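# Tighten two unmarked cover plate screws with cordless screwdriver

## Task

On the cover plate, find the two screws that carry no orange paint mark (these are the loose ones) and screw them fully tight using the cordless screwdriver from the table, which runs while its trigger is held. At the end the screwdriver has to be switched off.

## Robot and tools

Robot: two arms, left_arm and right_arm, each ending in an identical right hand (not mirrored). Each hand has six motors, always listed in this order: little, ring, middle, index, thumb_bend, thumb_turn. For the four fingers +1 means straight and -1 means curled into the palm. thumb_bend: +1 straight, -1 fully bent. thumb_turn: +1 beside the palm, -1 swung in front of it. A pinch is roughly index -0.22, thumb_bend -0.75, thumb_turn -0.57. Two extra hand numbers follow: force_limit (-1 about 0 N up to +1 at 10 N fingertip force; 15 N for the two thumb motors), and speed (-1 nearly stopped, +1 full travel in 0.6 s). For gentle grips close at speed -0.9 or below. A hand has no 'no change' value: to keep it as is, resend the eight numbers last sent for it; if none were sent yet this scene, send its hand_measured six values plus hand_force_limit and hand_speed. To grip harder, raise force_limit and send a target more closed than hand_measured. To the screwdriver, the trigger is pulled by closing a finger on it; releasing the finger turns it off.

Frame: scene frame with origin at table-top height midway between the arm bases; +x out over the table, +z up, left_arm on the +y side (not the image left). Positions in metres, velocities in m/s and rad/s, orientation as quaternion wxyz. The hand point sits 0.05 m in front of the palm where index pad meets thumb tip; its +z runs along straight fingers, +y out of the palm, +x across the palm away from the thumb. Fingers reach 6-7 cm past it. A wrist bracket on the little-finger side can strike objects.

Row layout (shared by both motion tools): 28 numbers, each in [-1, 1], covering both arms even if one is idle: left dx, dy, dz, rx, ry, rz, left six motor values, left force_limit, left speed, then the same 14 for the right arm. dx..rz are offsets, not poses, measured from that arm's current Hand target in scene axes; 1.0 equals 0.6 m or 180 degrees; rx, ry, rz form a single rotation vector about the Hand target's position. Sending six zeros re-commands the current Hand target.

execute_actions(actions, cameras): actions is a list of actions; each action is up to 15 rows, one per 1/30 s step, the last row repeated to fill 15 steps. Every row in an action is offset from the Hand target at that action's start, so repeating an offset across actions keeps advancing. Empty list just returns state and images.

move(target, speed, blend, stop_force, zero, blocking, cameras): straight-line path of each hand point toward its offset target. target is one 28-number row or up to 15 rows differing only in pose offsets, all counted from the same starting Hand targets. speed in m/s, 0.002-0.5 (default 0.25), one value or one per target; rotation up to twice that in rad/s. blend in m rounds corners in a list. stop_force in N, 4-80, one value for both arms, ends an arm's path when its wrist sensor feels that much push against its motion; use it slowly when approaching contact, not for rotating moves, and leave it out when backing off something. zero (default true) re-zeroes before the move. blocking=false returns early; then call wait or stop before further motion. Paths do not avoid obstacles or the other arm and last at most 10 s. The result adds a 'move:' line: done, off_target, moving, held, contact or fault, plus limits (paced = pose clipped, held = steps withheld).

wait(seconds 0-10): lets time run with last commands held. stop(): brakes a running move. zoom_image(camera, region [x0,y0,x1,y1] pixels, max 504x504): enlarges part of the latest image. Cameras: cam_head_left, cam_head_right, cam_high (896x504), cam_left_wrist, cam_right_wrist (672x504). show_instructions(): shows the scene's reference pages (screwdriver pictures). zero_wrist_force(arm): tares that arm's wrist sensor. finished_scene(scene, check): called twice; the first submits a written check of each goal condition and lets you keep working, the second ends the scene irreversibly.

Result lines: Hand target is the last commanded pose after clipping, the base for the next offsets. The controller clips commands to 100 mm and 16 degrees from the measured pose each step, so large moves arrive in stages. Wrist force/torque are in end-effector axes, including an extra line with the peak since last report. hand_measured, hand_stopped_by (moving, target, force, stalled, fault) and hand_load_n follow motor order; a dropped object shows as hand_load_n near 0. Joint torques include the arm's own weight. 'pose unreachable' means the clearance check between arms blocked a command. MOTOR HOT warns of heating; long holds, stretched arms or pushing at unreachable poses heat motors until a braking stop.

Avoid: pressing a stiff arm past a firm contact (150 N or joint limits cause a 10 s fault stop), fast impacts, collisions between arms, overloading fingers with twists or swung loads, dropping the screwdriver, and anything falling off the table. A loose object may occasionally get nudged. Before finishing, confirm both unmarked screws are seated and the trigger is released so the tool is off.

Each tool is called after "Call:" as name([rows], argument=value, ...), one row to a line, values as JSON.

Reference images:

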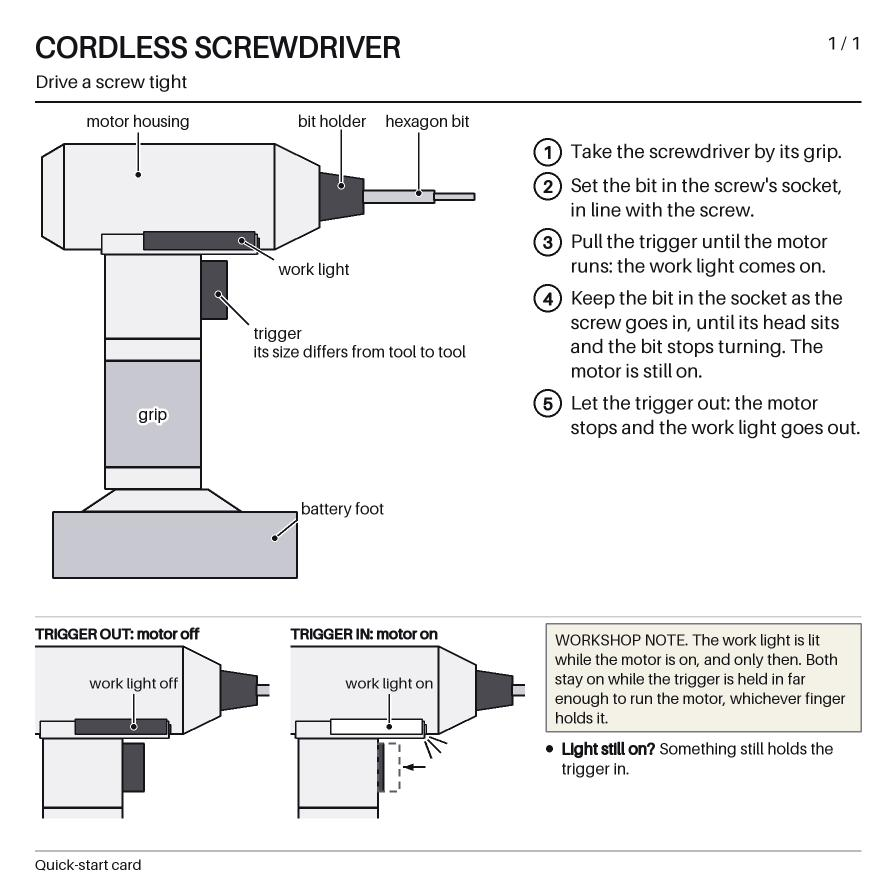

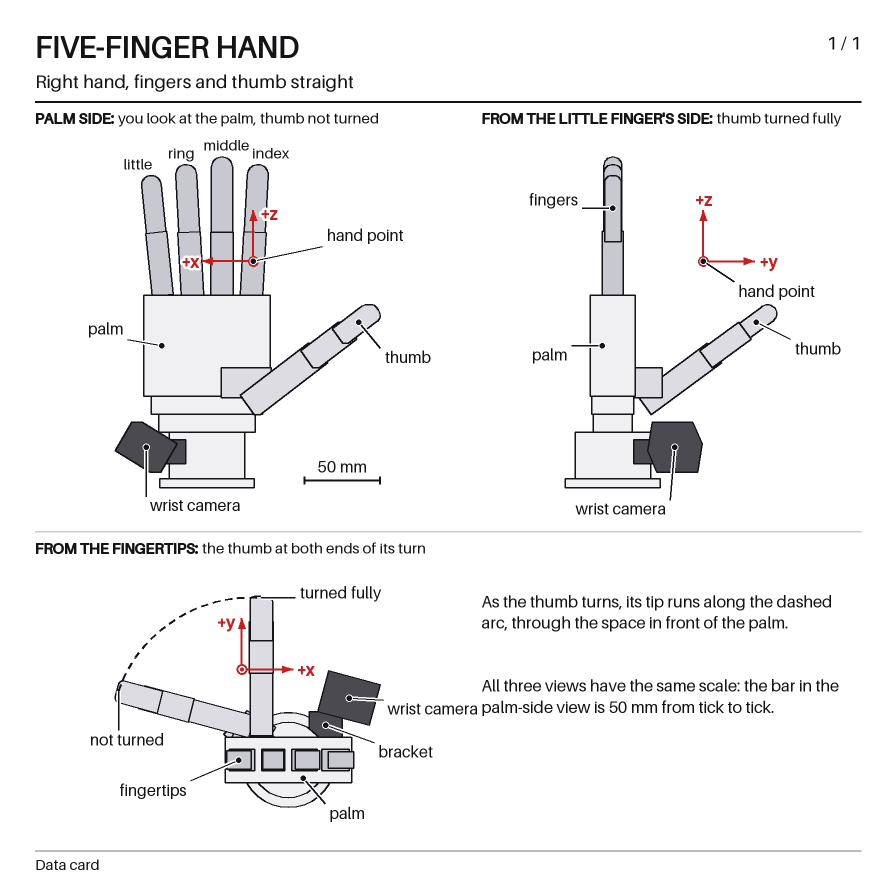

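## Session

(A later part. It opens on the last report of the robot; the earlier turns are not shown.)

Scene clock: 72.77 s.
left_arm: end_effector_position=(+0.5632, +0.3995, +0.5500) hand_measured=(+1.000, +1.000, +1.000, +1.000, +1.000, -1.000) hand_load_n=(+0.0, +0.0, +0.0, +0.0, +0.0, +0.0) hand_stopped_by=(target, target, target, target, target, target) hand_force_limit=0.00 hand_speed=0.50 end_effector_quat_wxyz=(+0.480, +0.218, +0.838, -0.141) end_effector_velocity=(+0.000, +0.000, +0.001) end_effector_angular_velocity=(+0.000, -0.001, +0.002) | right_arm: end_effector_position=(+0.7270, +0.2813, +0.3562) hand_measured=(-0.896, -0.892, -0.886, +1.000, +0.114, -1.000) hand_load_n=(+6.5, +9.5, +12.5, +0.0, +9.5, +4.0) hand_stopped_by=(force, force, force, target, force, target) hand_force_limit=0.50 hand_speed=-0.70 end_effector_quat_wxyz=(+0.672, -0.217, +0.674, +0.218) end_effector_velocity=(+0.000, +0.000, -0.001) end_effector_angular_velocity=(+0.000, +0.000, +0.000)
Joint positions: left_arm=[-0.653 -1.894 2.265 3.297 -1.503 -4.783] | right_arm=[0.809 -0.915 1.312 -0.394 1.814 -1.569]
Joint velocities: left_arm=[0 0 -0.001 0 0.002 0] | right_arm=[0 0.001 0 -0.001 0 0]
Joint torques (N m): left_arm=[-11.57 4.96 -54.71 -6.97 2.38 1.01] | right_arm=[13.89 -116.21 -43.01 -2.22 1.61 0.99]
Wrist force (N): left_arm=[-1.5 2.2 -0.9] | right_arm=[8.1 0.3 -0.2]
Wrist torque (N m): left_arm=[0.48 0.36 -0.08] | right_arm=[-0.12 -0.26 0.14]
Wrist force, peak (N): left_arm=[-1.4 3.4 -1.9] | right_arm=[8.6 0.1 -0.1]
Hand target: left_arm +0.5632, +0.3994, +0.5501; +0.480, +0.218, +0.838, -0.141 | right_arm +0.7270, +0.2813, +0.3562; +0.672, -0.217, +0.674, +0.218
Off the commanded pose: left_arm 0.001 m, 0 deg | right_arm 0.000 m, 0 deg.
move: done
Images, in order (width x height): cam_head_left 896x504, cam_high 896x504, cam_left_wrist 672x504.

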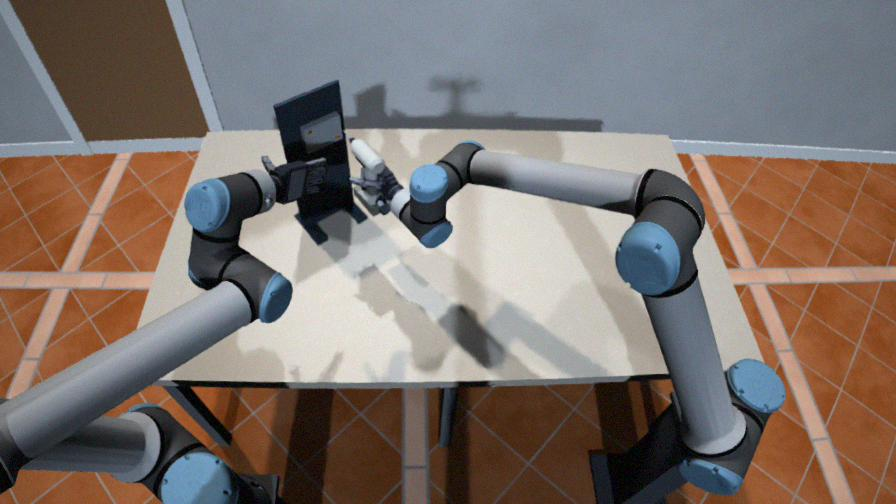

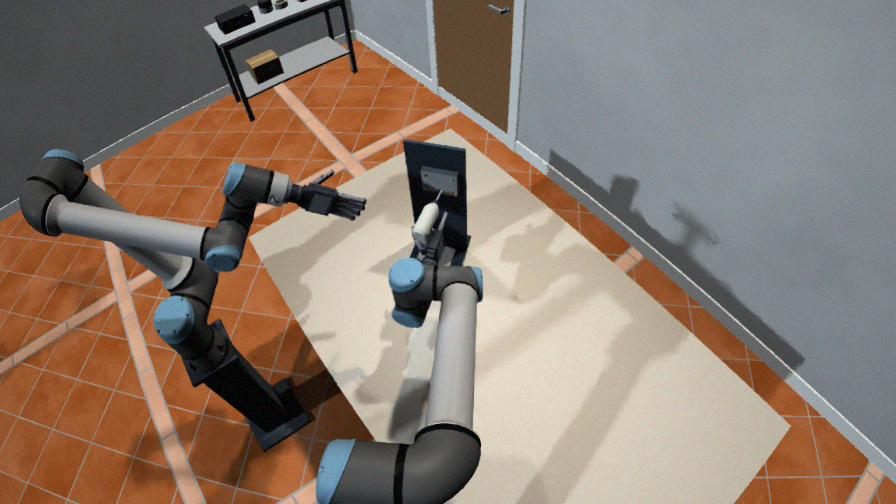

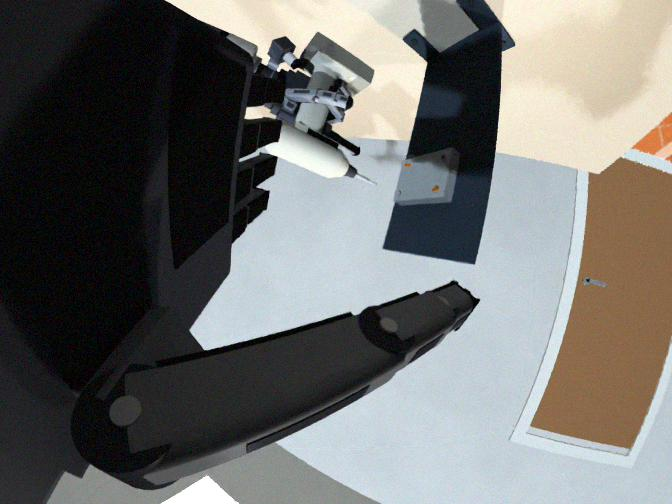

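Call:
move(target=[0,0,0,0,0,0,1,1,1,1,1,-1,0,0.5,0.0668,0.0072,-0.025,0,0,0,-0.98,-0.98,-0.98,1,-0.98,-1,0.5,-0.7], speed=0.06, stop_force=8, cameras=["cam_head_right","cam_high","cam_left_wrist"])

Call:
zoom_image(camera="cam_left_wrist", region=[350, 130, 470, 220])

Call:
zoom_image(camera="cam_high", region=[400, 140, 480, 200])

Call:
zoom_image(camera="cam_head_right", region=[290, 100, 370, 160])

Scene clock: 75.57 s.
left_arm: end_effector_position=(+0.5632, +0.3994, +0.5501) hand_measured=(+1.000, +1.000, +1.000, +1.000, +1.000, -1.000) hand_load_n=(+0.0, +0.0, +0.0, +0.0, +0.0, +0.0) hand_stopped_by=(target, target, target, target, target, target) hand_force_limit=0.00 hand_speed=0.50 end_effector_quat_wxyz=(+0.480, +0.218, +0.838, -0.141) end_effector_velocity=(+0.000, -0.001, +0.000) end_effector_angular_velocity=(+0.000, +0.000, -0.002) | right_arm: end_effector_position=(+0.7670, +0.2857, +0.3412) hand_measured=(-0.896, -0.892, -0.886, +1.000, +0.114, -1.000) hand_load_n=(+6.5, +9.0, +12.5, +0.0, +9.5, +4.0) hand_stopped_by=(force, force, force, target, force, target) hand_force_limit=0.50 hand_speed=-0.70 end_effector_quat_wxyz=(+0.672, -0.217, +0.674, +0.218) end_effector_velocity=(+0.000, +0.000, +0.001) end_effector_angular_velocity=(+0.001, -0.001, +0.000)
Joint positions: left_arm=[-0.653 -1.894 2.264 3.296 -1.503 -4.783] | right_arm=[0.779 -0.867 1.257 -0.387 1.784 -1.569]
Joint velocities: left_arm=[-0.001 0 0 0 -0.001 0] | right_arm=[0 -0.001 0 0 0 0]
Joint torques (N m): left_arm=[-8.72 2.09 -49.39 -5.69 -0.85 -1.06] | right_arm=[14.5 -119.56 -41.72 -6.34 2.18 0.85]
Wrist force (N): left_arm=[-1.0 3.0 -1.4] | right_arm=[8.4 0.0 -0.2]
Wrist torque (N m): left_arm=[0.62 0.30 -0.03] | right_arm=[-0.16 -0.30 0.14]
Wrist force, peak (N): left_arm=[-1.0 3.0 -1.4] | right_arm=[8.7 -0.8 0.8]
Hand target: left_arm +0.5632, +0.3994, +0.5501; +0.480, +0.218, +0.838, -0.141 | right_arm +0.7670, +0.2857, +0.3412; +0.672, -0.217, +0.674, +0.218
Off the commanded pose: left_arm 0.000 m, 0 deg | right_arm 0.000 m, 0 deg.
move: done
Images, in order (width x height): cam_head_right 896x504, cam_high 896x504, cam_left_wrist 672x504.

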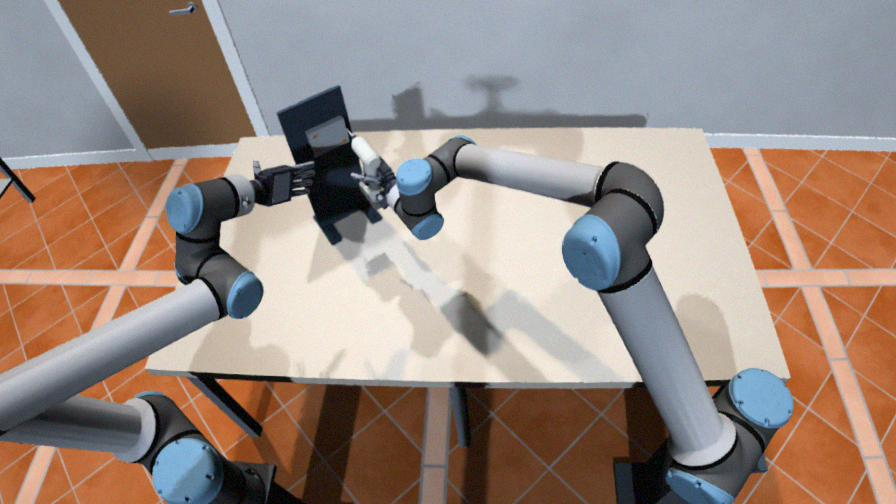

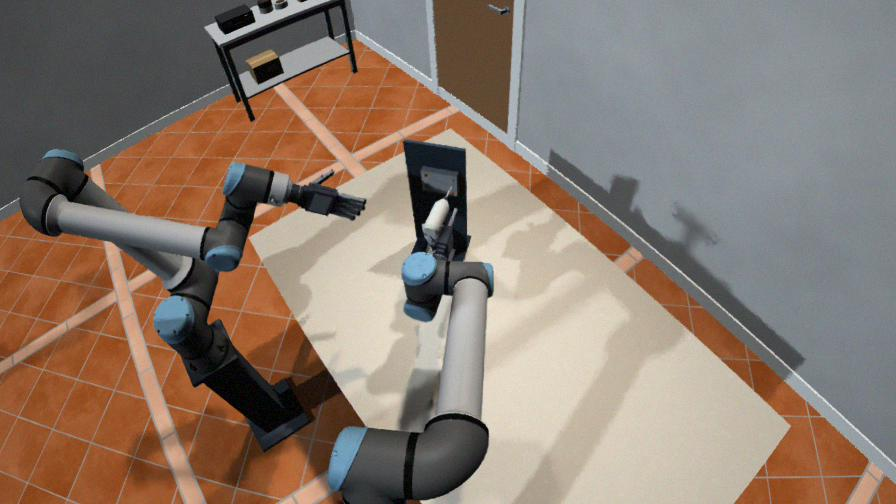

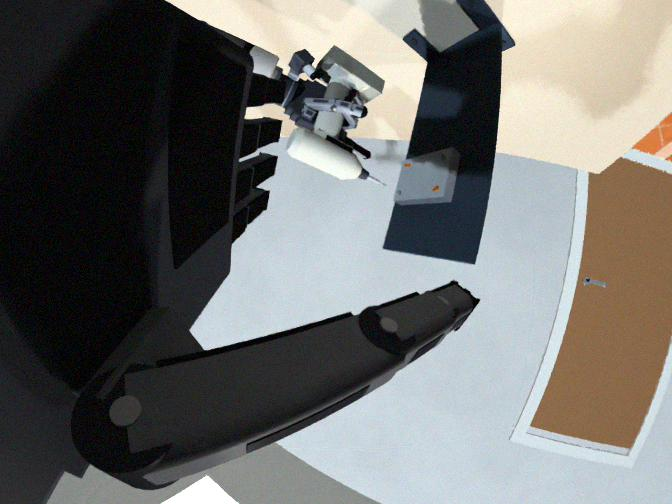

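Scaled by 4.200 from the camera's 672x504 image, which has a finer 960x720 frame.

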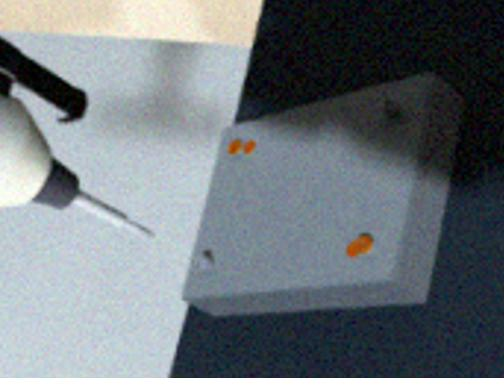

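Scaled by 6.300.

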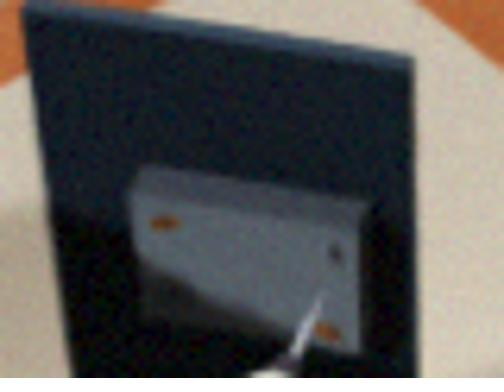

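Scaled by 6.300.

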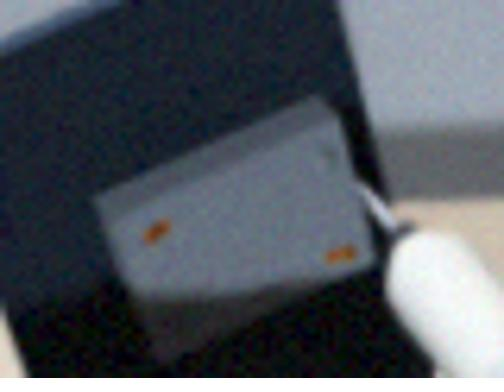

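Call:
move(target=[0,0,0,0,0,0,1,1,1,1,1,-1,0,0.5,0.0277,0.0242,-0.0058,0,0,0,-0.98,-0.98,-0.98,1,-0.98,-1,0.5,-0.7], speed=0.03, stop_force=6, cameras=["cam_head_right","cam_high","cam_left_wrist"])

Call:
zoom_image(camera="cam_left_wrist", region=[360, 150, 440, 210])

Call:
zoom_image(camera="cam_high", region=[420, 150, 480, 195])

Call:
zoom_image(camera="cam_head_right", region=[310, 100, 370, 145])

Scene clock: 78.07 s.
left_arm: end_effector_position=(+0.5632, +0.3994, +0.5501) hand_measured=(+1.000, +1.000, +1.000, +1.000, +1.000, -1.000) hand_load_n=(+0.0, +0.0, +0.0, +0.0, +0.0, +0.0) hand_stopped_by=(target, target, target, target, target, target) hand_force_limit=0.00 hand_speed=0.50 end_effector_quat_wxyz=(+0.480, +0.218, +0.838, -0.141) end_effector_velocity=(+0.000, +0.000, +0.000) end_effector_angular_velocity=(+0.001, +0.000, +0.000) | right_arm: end_effector_position=(+0.7837, +0.3002, +0.3378) hand_measured=(-0.896, -0.892, -0.886, +1.000, +0.114, -1.000) hand_load_n=(+6.5, +9.0, +13.0, +0.0, +9.5, +4.0) hand_stopped_by=(force, force, force, target, force, target) hand_force_limit=0.50 hand_speed=-0.70 end_effector_quat_wxyz=(+0.672, -0.217, +0.674, +0.218) end_effector_velocity=(+0.000, +0.000, +0.001) end_effector_angular_velocity=(+0.000, +0.000, +0.001)
Joint positions: left_arm=[-0.653 -1.894 2.264 3.296 -1.503 -4.783] | right_arm=[0.776 -0.83 1.198 -0.366 1.782 -1.569]
Joint velocities: left_arm=[0 0 0 0.001 0.001 0.001] | right_arm=[0 -0.001 0 0.001 0 0]
Joint torques (N m): left_arm=[5.71 3.2 -42.79 -4.15 -0.69 0.2] | right_arm=[5.35 -122.95 -41.6 -6.3 1.06 0.51]
Wrist force (N): left_arm=[-1.8 2.2 -1.3] | right_arm=[8.1 0.2 -0.4]
Wrist torque (N m): left_arm=[0.50 0.41 -0.10] | right_arm=[-0.12 -0.24 0.13]
Wrist force, peak (N): left_arm=[-1.7 2.5 -1.2] | right_arm=[8.4 0.3 -0.6]
Hand target: left_arm +0.5632, +0.3994, +0.5501; +0.480, +0.218, +0.838, -0.141 | right_arm +0.7837, +0.3002, +0.3378; +0.672, -0.217, +0.674, +0.218
Off the commanded pose: left_arm 0.000 m, 0 deg | right_arm 0.000 m, 0 deg.
move: done
Images, in order (width x height): cam_head_right 896x504, cam_high 896x504, cam_left_wrist 672x504.

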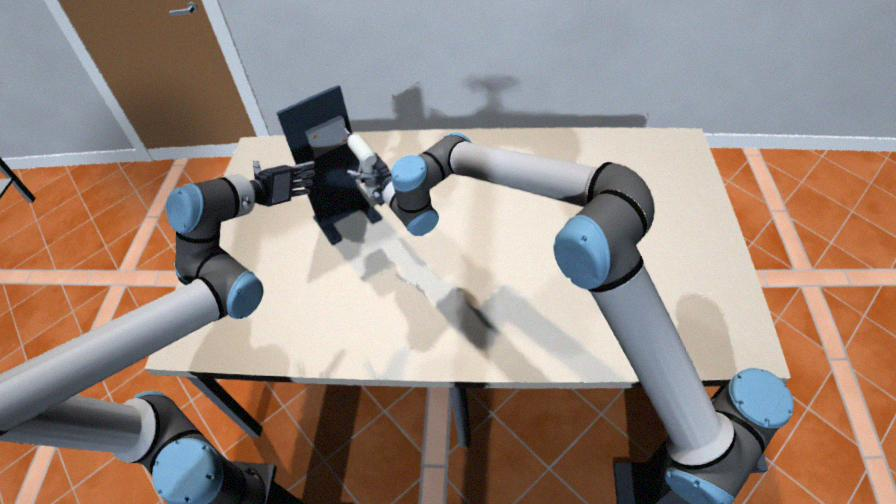

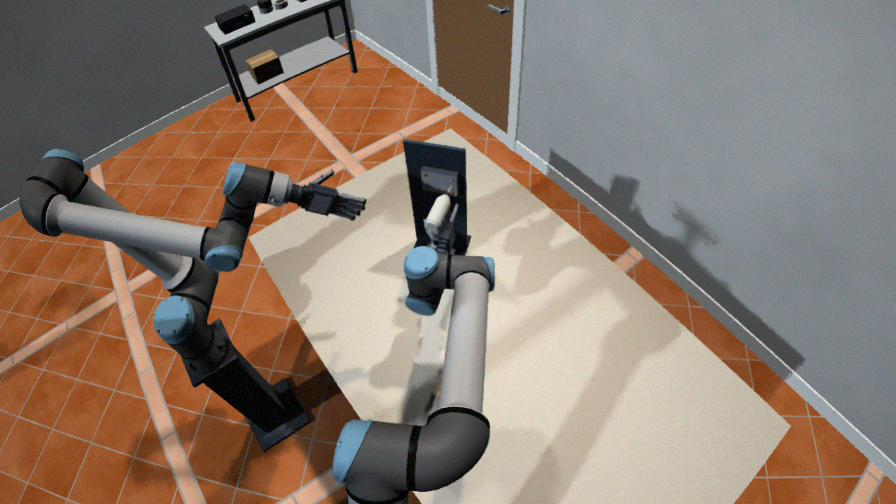

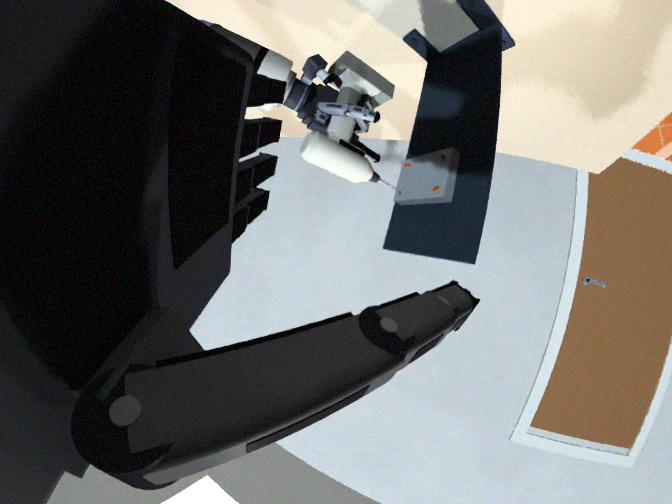

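Scaled by 6.300 from the camera's 672x504 image, which has a finer 960x720 frame.

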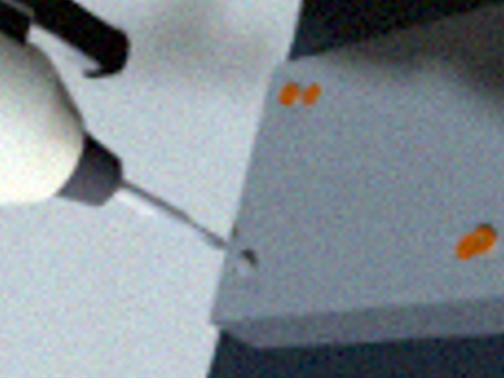

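Scaled by 8.400.

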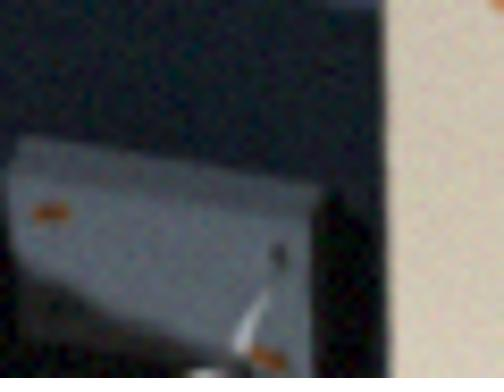

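Scaled by 8.400.

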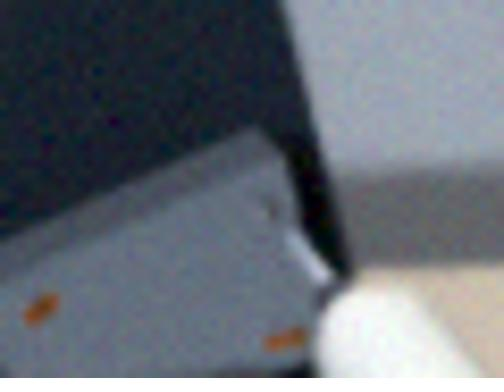

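Call:
move(target=[0,0,0,0,0,0,1,1,1,1,1,-1,0,0.5,0.0068,0.0049,0,0,0,0,-0.98,-0.98,-0.98,1,-0.98,-1,0.5,-0.7], speed=0.01, stop_force=5, cameras=["cam_head_right","cam_high","cam_left_wrist"])

Call:
zoom_image(camera="cam_left_wrist", region=[370, 160, 430, 205])

Call:
zoom_image(camera="cam_high", region=[420, 150, 480, 195])

Call:
zoom_image(camera="cam_head_right", region=[310, 100, 370, 145])

Scene clock: 80.40 s.
left_arm: end_effector_position=(+0.5632, +0.3994, +0.5501) hand_measured=(+1.000, +1.000, +1.000, +1.000, +1.000, -1.000) hand_load_n=(+0.0, +0.0, +0.0, +0.0, +0.0, +0.0) hand_stopped_by=(target, target, target, target, target, target) hand_force_limit=0.00 hand_speed=0.50 end_effector_quat_wxyz=(+0.480, +0.218, +0.838, -0.141) end_effector_velocity=(+0.000, +0.001, +0.000) end_effector_angular_velocity=(-0.002, +0.001, +0.002) | right_arm: end_effector_position=(+0.7878, +0.3032, +0.3378) hand_measured=(-0.896, -0.892, -0.886, +1.000, +0.114, -1.000) hand_load_n=(+6.5, +9.0, +12.5, +0.0, +9.0, +4.0) hand_stopped_by=(force, force, force, target, force, target) hand_force_limit=0.50 hand_speed=-0.70 end_effector_quat_wxyz=(+0.672, -0.217, +0.674, +0.218) end_effector_velocity=(+0.000, +0.000, +0.000) end_effector_angular_velocity=(-0.001, +0.001, +0.000)
Joint positions: left_arm=[-0.653 -1.894 2.264 3.296 -1.503 -4.783] | right_arm=[0.775 -0.823 1.185 -0.36 1.781 -1.569]
Joint velocities: left_arm=[0.001 0 0 0 0 -0.003] | right_arm=[0 0 0 0.001 0 0]
Joint torques (N m): left_arm=[6.79 3.03 -39.86 -3.15 -0.57 2.14] | right_arm=[-12.02 -124.94 -41.79 -6.49 0.83 0.37]
Wrist force (N): left_arm=[-1.4 2.2 -1.3] | right_arm=[8.1 -0.1 -0.5]
Wrist torque (N m): left_arm=[0.50 0.35 -0.07] | right_arm=[-0.16 -0.24 0.13]
Wrist force, peak (N): left_arm=[-2.0 2.7 -1.3] | right_arm=[8.5 0.4 -0.7]
Hand target: left_arm +0.5632, +0.3994, +0.5501; +0.480, +0.218, +0.838, -0.141 | right_arm +0.7878, +0.3032, +0.3378; +0.672, -0.217, +0.674, +0.218
Off the commanded pose: left_arm 0.000 m, 0 deg | right_arm 0.000 m, 0 deg.
move: done
Images, in order (width x height): cam_head_right 896x504, cam_high 896x504, cam_left_wrist 672x504.

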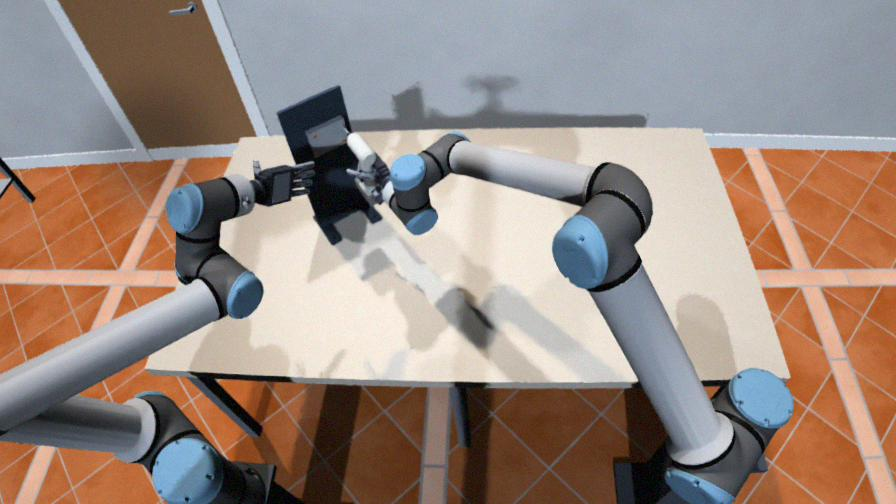

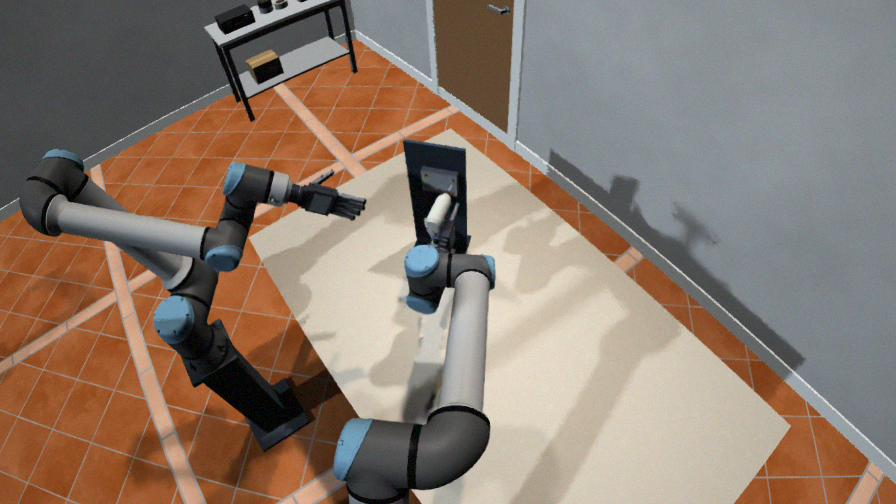

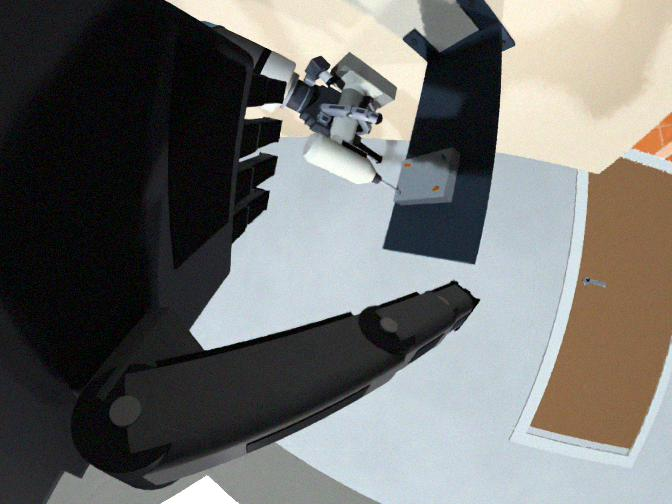

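Scaled by 8.400 from the camera's 672x504 image, which has a finer 960x720 frame.

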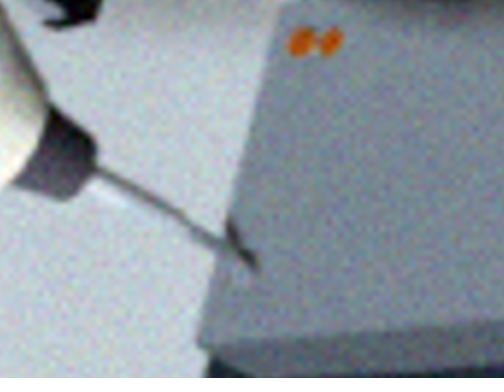

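Scaled by 8.400.

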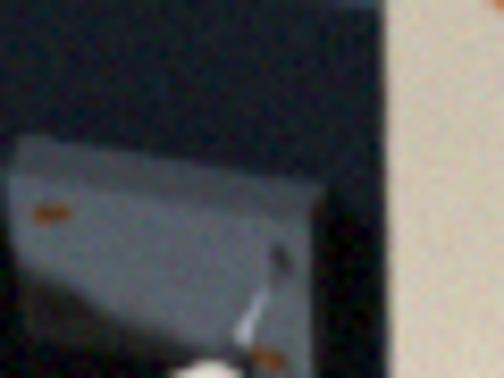

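Scaled by 8.400.

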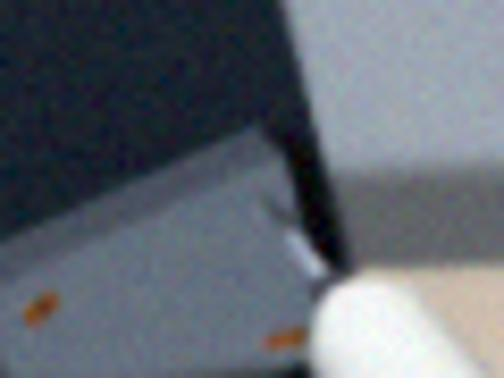

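Call:
move(target=[0,0,0,0,0,0,1,1,1,1,1,-1,0,0.5,0.0108,0.0078,0,0,0,0,-0.98,-0.98,-0.98,1,-0.98,-1,0.5,-0.7], speed=0.008, stop_force=5, cameras=["cam_head_right","cam_high","cam_left_wrist"])

Call:
zoom_image(camera="cam_left_wrist", region=[370, 160, 430, 205])

Call:
zoom_image(camera="cam_head_right", region=[310, 100, 370, 145])

Scene clock: 82.07 s.
left_arm: end_effector_position=(+0.5632, +0.3994, +0.5501) hand_measured=(+1.000, +1.000, +1.000, +1.000, +1.000, -1.000) hand_load_n=(+0.0, +0.0, +0.0, +0.0, +0.0, -0.5) hand_stopped_by=(target, target, target, target, target, target) hand_force_limit=0.00 hand_speed=0.50 end_effector_quat_wxyz=(+0.480, +0.218, +0.838, -0.141) end_effector_velocity=(+0.000, +0.000, +0.000) end_effector_angular_velocity=(+0.000, +0.001, +0.001) | right_arm: end_effector_position=(+0.7915, +0.3058, +0.3378) hand_measured=(-0.896, -0.892, -0.886, +1.000, +0.114, -1.000) hand_load_n=(+7.0, +9.0, +12.5, +0.0, +9.5, +4.0) hand_stopped_by=(force, force, force, target, force, target) hand_force_limit=0.50 hand_speed=-0.70 end_effector_quat_wxyz=(+0.672, -0.217, +0.674, +0.218) end_effector_velocity=(+0.000, +0.000, +0.002) end_effector_angular_velocity=(+0.001, -0.001, -0.001)
Joint positions: left_arm=[-0.653 -1.894 2.264 3.296 -1.503 -4.783] | right_arm=[0.774 -0.815 1.172 -0.354 1.78 -1.569]
Joint velocities: left_arm=[0 0.001 0 0 0 -0.001] | right_arm=[0 -0.002 0 0 0.001 0]
Joint torques (N m): left_arm=[6.1 3.56 -35.36 -2.32 -0.31 3.25] | right_arm=[2.6 -125.21 -41.63 -6.37 1.49 0.34]
Wrist force (N): left_arm=[-1.1 2.1 -1.1] | right_arm=[8.1 0.1 -0.3]
Wrist torque (N m): left_arm=[0.47 0.30 -0.06] | right_arm=[-0.14 -0.24 0.13]
Wrist force, peak (N): left_arm=[-1.5 2.7 -1.3] | right_arm=[11.3 0.6 -9.4]
Hand target: left_arm +0.5632, +0.3994, +0.5501; +0.480, +0.218, +0.838, -0.141 | right_arm +0.7915, +0.3059, +0.3378; +0.672, -0.217, +0.674, +0.218
Off the commanded pose: left_arm 0.000 m, 0 deg | right_arm 0.003 m, 0 deg.
move: contact (right_arm)
Images, in order (width x height): cam_head_right 896x504, cam_high 896x504, cam_left_wrist 672x504.

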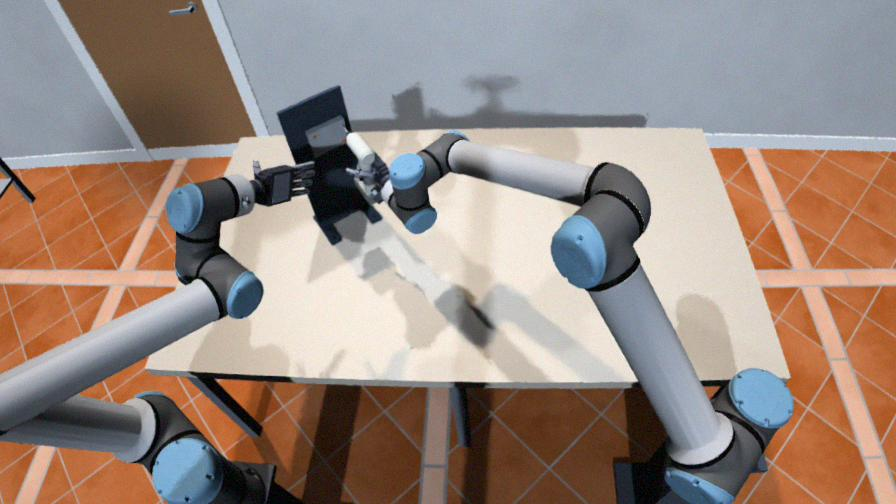

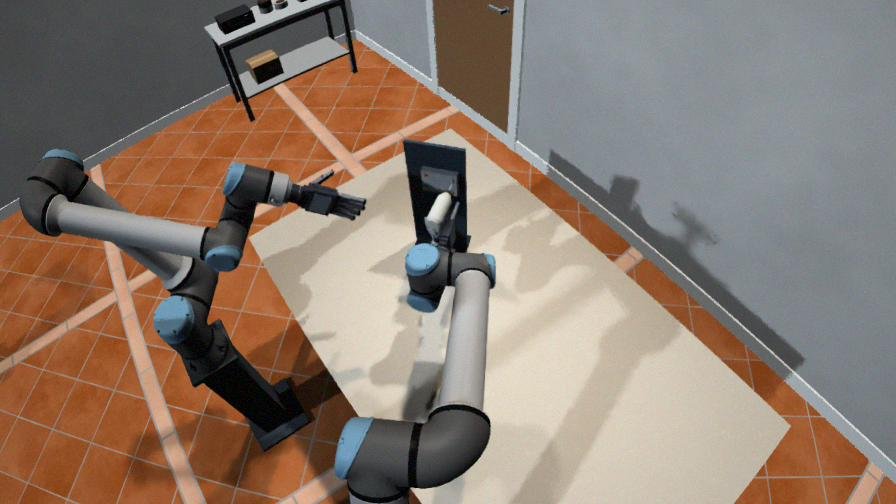

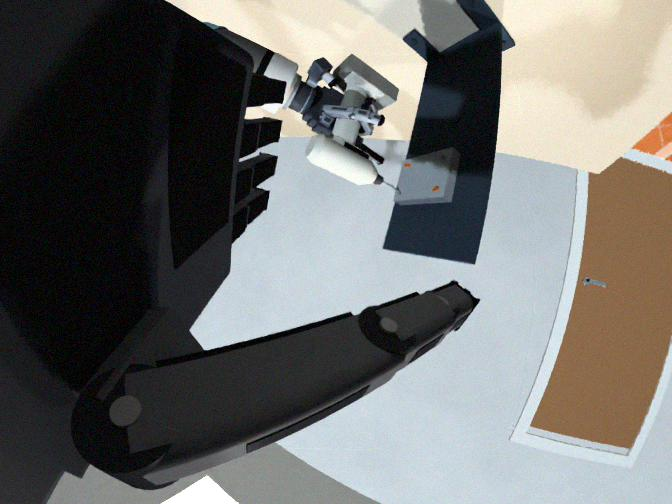

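Scaled by 8.400 from the camera's 672x504 image, which has a finer 960x720 frame.

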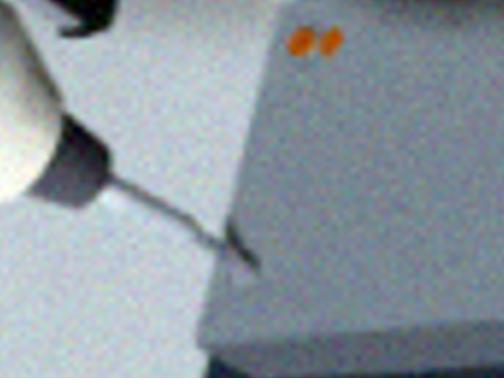

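Scaled by 8.400.

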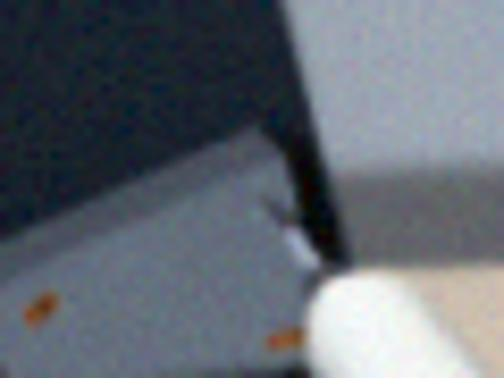

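Call:
execute_actions([
  [[0,0,0,0,0,0,1,1,1,1,1,-1,0,0.5,0,0,0,0,0,0,-0.98,-0.98,-0.98,-0.2,-0.98,-1,0.5,-0.7]],
], cameras=["cam_head_right","cam_left_wrist"])

Call:
zoom_image(camera="cam_left_wrist", region=[300, 100, 420, 190])

Scene clock: 85.23 s.
left_arm: end_effector_position=(+0.5632, +0.3994, +0.5501) hand_measured=(+1.000, +1.000, +1.000, +1.000, +1.000, -1.000) hand_load_n=(+0.0, +0.0, +0.0, +0.0, +0.0, +0.0) hand_stopped_by=(target, target, target, target, target, target) hand_force_limit=0.00 hand_speed=0.50 end_effector_quat_wxyz=(+0.480, +0.218, +0.838, -0.141) end_effector_velocity=(+0.000, +0.000, +0.000) end_effector_angular_velocity=(+0.000, -0.001, +0.000) | right_arm: end_effector_position=(+0.7915, +0.3059, +0.3378) hand_measured=(-0.896, -0.892, -0.886, -0.200, +0.114, -1.000) hand_load_n=(+7.0, +9.0, +12.5, +0.0, +9.5, +4.0) hand_stopped_by=(force, force, force, target, force, target) hand_force_limit=0.50 hand_speed=-0.70 end_effector_quat_wxyz=(+0.672, -0.217, +0.674, +0.218) end_effector_velocity=(+0.000, +0.000, +0.001) end_effector_angular_velocity=(+0.001, -0.001, +0.000)
Joint positions: left_arm=[-0.653 -1.894 2.264 3.296 -1.503 -4.783] | right_arm=[0.774 -0.815 1.172 -0.354 1.78 -1.569]
Joint velocities: left_arm=[-0.001 0.001 0 -0.001 0.001 0] | right_arm=[0 -0.001 0 0 0 0]
Joint torques (N m): left_arm=[7.11 3.16 -31.29 -0.92 -0.41 3.38] | right_arm=[12.69 -123.89 -48.08 -3.7 1.55 0.48]
Wrist force (N): left_arm=[-1.4 2.4 -1.5] | right_arm=[7.8 0.4 -0.6]
Wrist torque (N m): left_arm=[0.53 0.35 -0.06] | right_arm=[-0.08 -0.19 0.12]
Wrist force, peak (N): left_arm=[-1.6 2.7 -1.5] | right_arm=[8.7 0.0 -0.3]
Hand target: left_arm +0.5632, +0.3994, +0.5501; +0.480, +0.218, +0.838, -0.141 | right_arm +0.7915, +0.3059, +0.3378; +0.672, -0.217, +0.674, +0.218
Off the commanded pose: left_arm 0.000 m, 0 deg | right_arm 0.000 m, 0 deg.
Images, in order (width x height): cam_head_right 896x504, cam_left_wrist 672x504.

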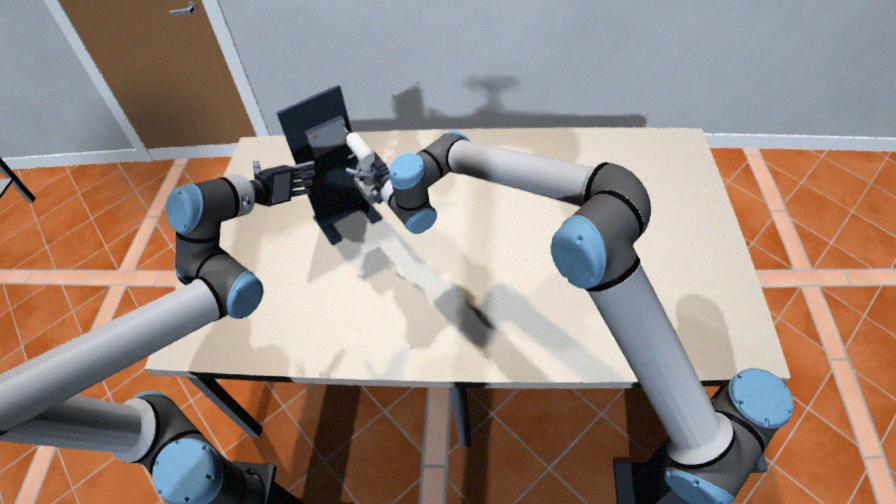

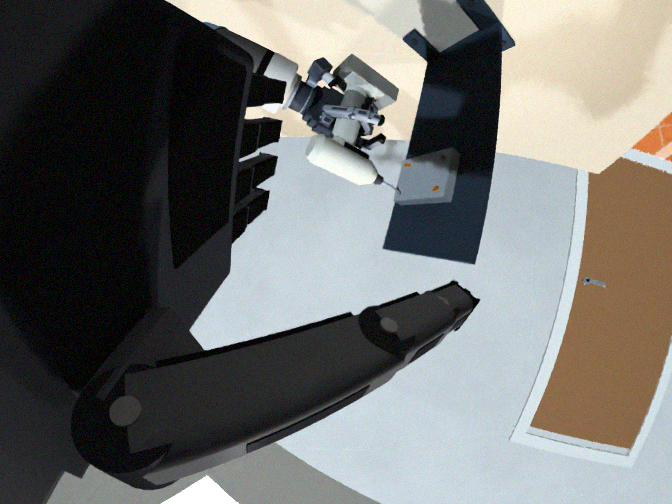

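Scaled by 4.200 from the camera's 672x504 image, which has a finer 960x720 frame.

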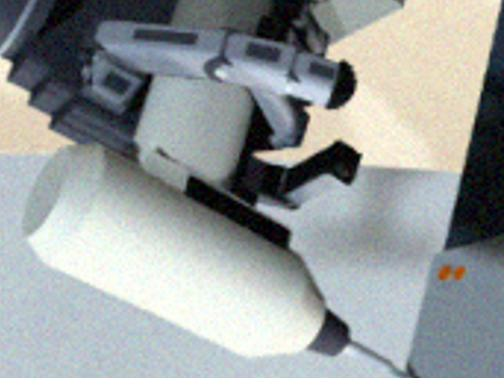

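Call:
execute_actions([
  [[0,0,0,0,0,0,1,1,1,1,1,-1,0,0.5,0,0,0,0,0,0,-0.98,-0.98,-0.98,-0.5,-0.98,-1,0.5,-0.7]],
], cameras=["cam_left_wrist"])

Call:
zoom_image(camera="cam_left_wrist", region=[300, 110, 420, 200])

Scene clock: 86.27 s.
left_arm: end_effector_position=(+0.5632, +0.3994, +0.5501) hand_measured=(+1.000, +1.000, +1.000, +1.000, +1.000, -1.000) hand_load_n=(+0.0, +0.0, +0.0, +0.0, +0.0, +0.0) hand_stopped_by=(target, target, target, target, target, target) hand_force_limit=0.00 hand_speed=0.50 end_effector_quat_wxyz=(+0.480, +0.218, +0.838, -0.141) end_effector_velocity=(+0.000, +0.001, +0.000) end_effector_angular_velocity=(+0.001, -0.002, +0.000) | right_arm: end_effector_position=(+0.7915, +0.3059, +0.3378) hand_measured=(-0.896, -0.892, -0.886, -0.500, +0.114, -1.000) hand_load_n=(+7.0, +9.0, +12.5, +0.0, +9.5, +4.0) hand_stopped_by=(force, force, force, target, force, target) hand_force_limit=0.50 hand_speed=-0.70 end_effector_quat_wxyz=(+0.672, -0.217, +0.674, +0.218) end_effector_velocity=(+0.000, +0.000, -0.002) end_effector_angular_velocity=(-0.001, +0.001, +0.000)
Joint positions: left_arm=[-0.653 -1.894 2.264 3.296 -1.503 -4.783] | right_arm=[0.774 -0.815 1.172 -0.354 1.78 -1.569]
Joint velocities: left_arm=[0.001 0 0 0 0 0.002] | right_arm=[0 0.002 0 0 0 0]
Joint torques (N m): left_arm=[4.13 3.66 -32.08 -1.54 -0.69 3.15] | right_arm=[12.41 -124.92 -49.66 -2.9 1.44 0.55]
Wrist force (N): left_arm=[-0.8 2.0 -1.3] | right_arm=[8.4 0.0 -0.6]
Wrist torque (N m): left_arm=[0.47 0.27 -0.04] | right_arm=[-0.14 -0.27 0.13]
Wrist force, peak (N): left_arm=[-1.3 2.7 -1.8] | right_arm=[8.5 0.0 -0.5]
Hand target: left_arm +0.5632, +0.3994, +0.5501; +0.480, +0.218, +0.838, -0.141 | right_arm +0.7915, +0.3059, +0.3378; +0.672, -0.217, +0.674, +0.218
Off the commanded pose: left_arm 0.000 m, 0 deg | right_arm 0.000 m, 0 deg.
Images, in order (width x height): cam_left_wrist 672x504.

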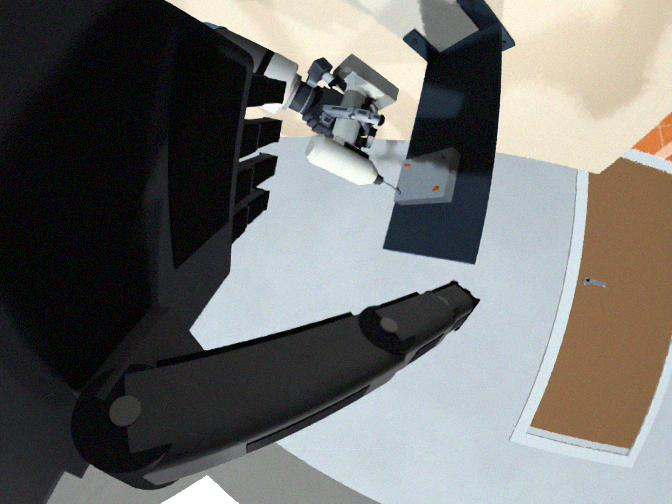

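Scaled by 4.200 from the camera's 672x504 image, which has a finer 960x720 frame.

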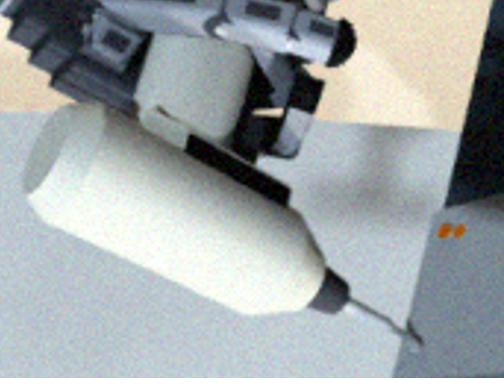

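Call:
execute_actions([
  [[0,0,0,0,0,0,1,1,1,1,1,-1,0,0.5,0,0,0,0,0,0,-0.98,-0.98,-0.98,-0.7,-0.98,-1,0.5,-0.7]],
], cameras=["cam_left_wrist"])

Call:
zoom_image(camera="cam_left_wrist", region=[300, 110, 420, 200])

Scene clock: 87.07 s.
left_arm: end_effector_position=(+0.5632, +0.3994, +0.5501) hand_measured=(+1.000, +1.000, +1.000, +1.000, +1.000, -1.000) hand_load_n=(+0.0, +0.0, +0.0, +0.0, +0.0, +0.0) hand_stopped_by=(target, target, target, target, target, target) hand_force_limit=0.00 hand_speed=0.50 end_effector_quat_wxyz=(+0.480, +0.218, +0.838, -0.141) end_effector_velocity=(+0.000, -0.001, +0.000) end_effector_angular_velocity=(-0.001, +0.000, -0.001) | right_arm: end_effector_position=(+0.7915, +0.3059, +0.3378) hand_measured=(-0.896, -0.892, -0.886, -0.700, +0.114, -1.000) hand_load_n=(+7.0, +9.0, +12.5, +1.0, +9.5, +3.5) hand_stopped_by=(force, force, force, target, force, target) hand_force_limit=0.50 hand_speed=-0.70 end_effector_quat_wxyz=(+0.672, -0.217, +0.674, +0.218) end_effector_velocity=(+0.000, +0.000, -0.002) end_effector_angular_velocity=(-0.001, +0.001, +0.000)
Joint positions: left_arm=[-0.653 -1.894 2.264 3.296 -1.503 -4.783] | right_arm=[0.774 -0.815 1.172 -0.354 1.78 -1.569]
Joint velocities: left_arm=[-0.001 -0.001 0 0.001 0 -0.001] | right_arm=[0 0.001 0 0.001 0 0]
Joint torques (N m): left_arm=[8.31 0.13 -31.55 -1.35 -0.83 2.98] | right_arm=[12.77 -123.47 -51.15 -2.19 1.38 0.47]
Wrist force (N): left_arm=[-1.5 2.2 -1.5] | right_arm=[8.3 0.4 -0.7]
Wrist torque (N m): left_arm=[0.51 0.37 -0.08] | right_arm=[-0.08 -0.26 0.15]
Wrist force, peak (N): left_arm=[-1.7 2.4 -1.3] | right_arm=[8.5 0.0 -0.4]
Hand target: left_arm +0.5632, +0.3994, +0.5501; +0.480, +0.218, +0.838, -0.141 | right_arm +0.7915, +0.3059, +0.3378; +0.672, -0.217, +0.674, +0.218
Off the commanded pose: left_arm 0.000 m, 0 deg | right_arm 0.000 m, 0 deg.
Images, in order (width x height): cam_left_wrist 672x504.

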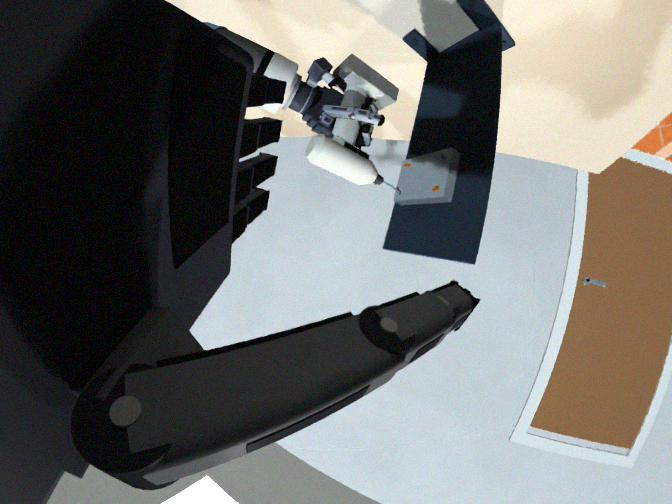

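Scaled by 4.200 from the camera's 672x504 image, which has a finer 960x720 frame.

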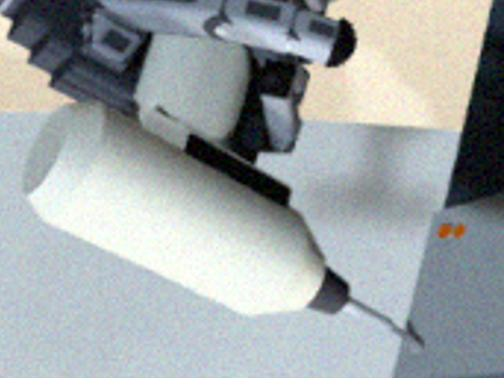

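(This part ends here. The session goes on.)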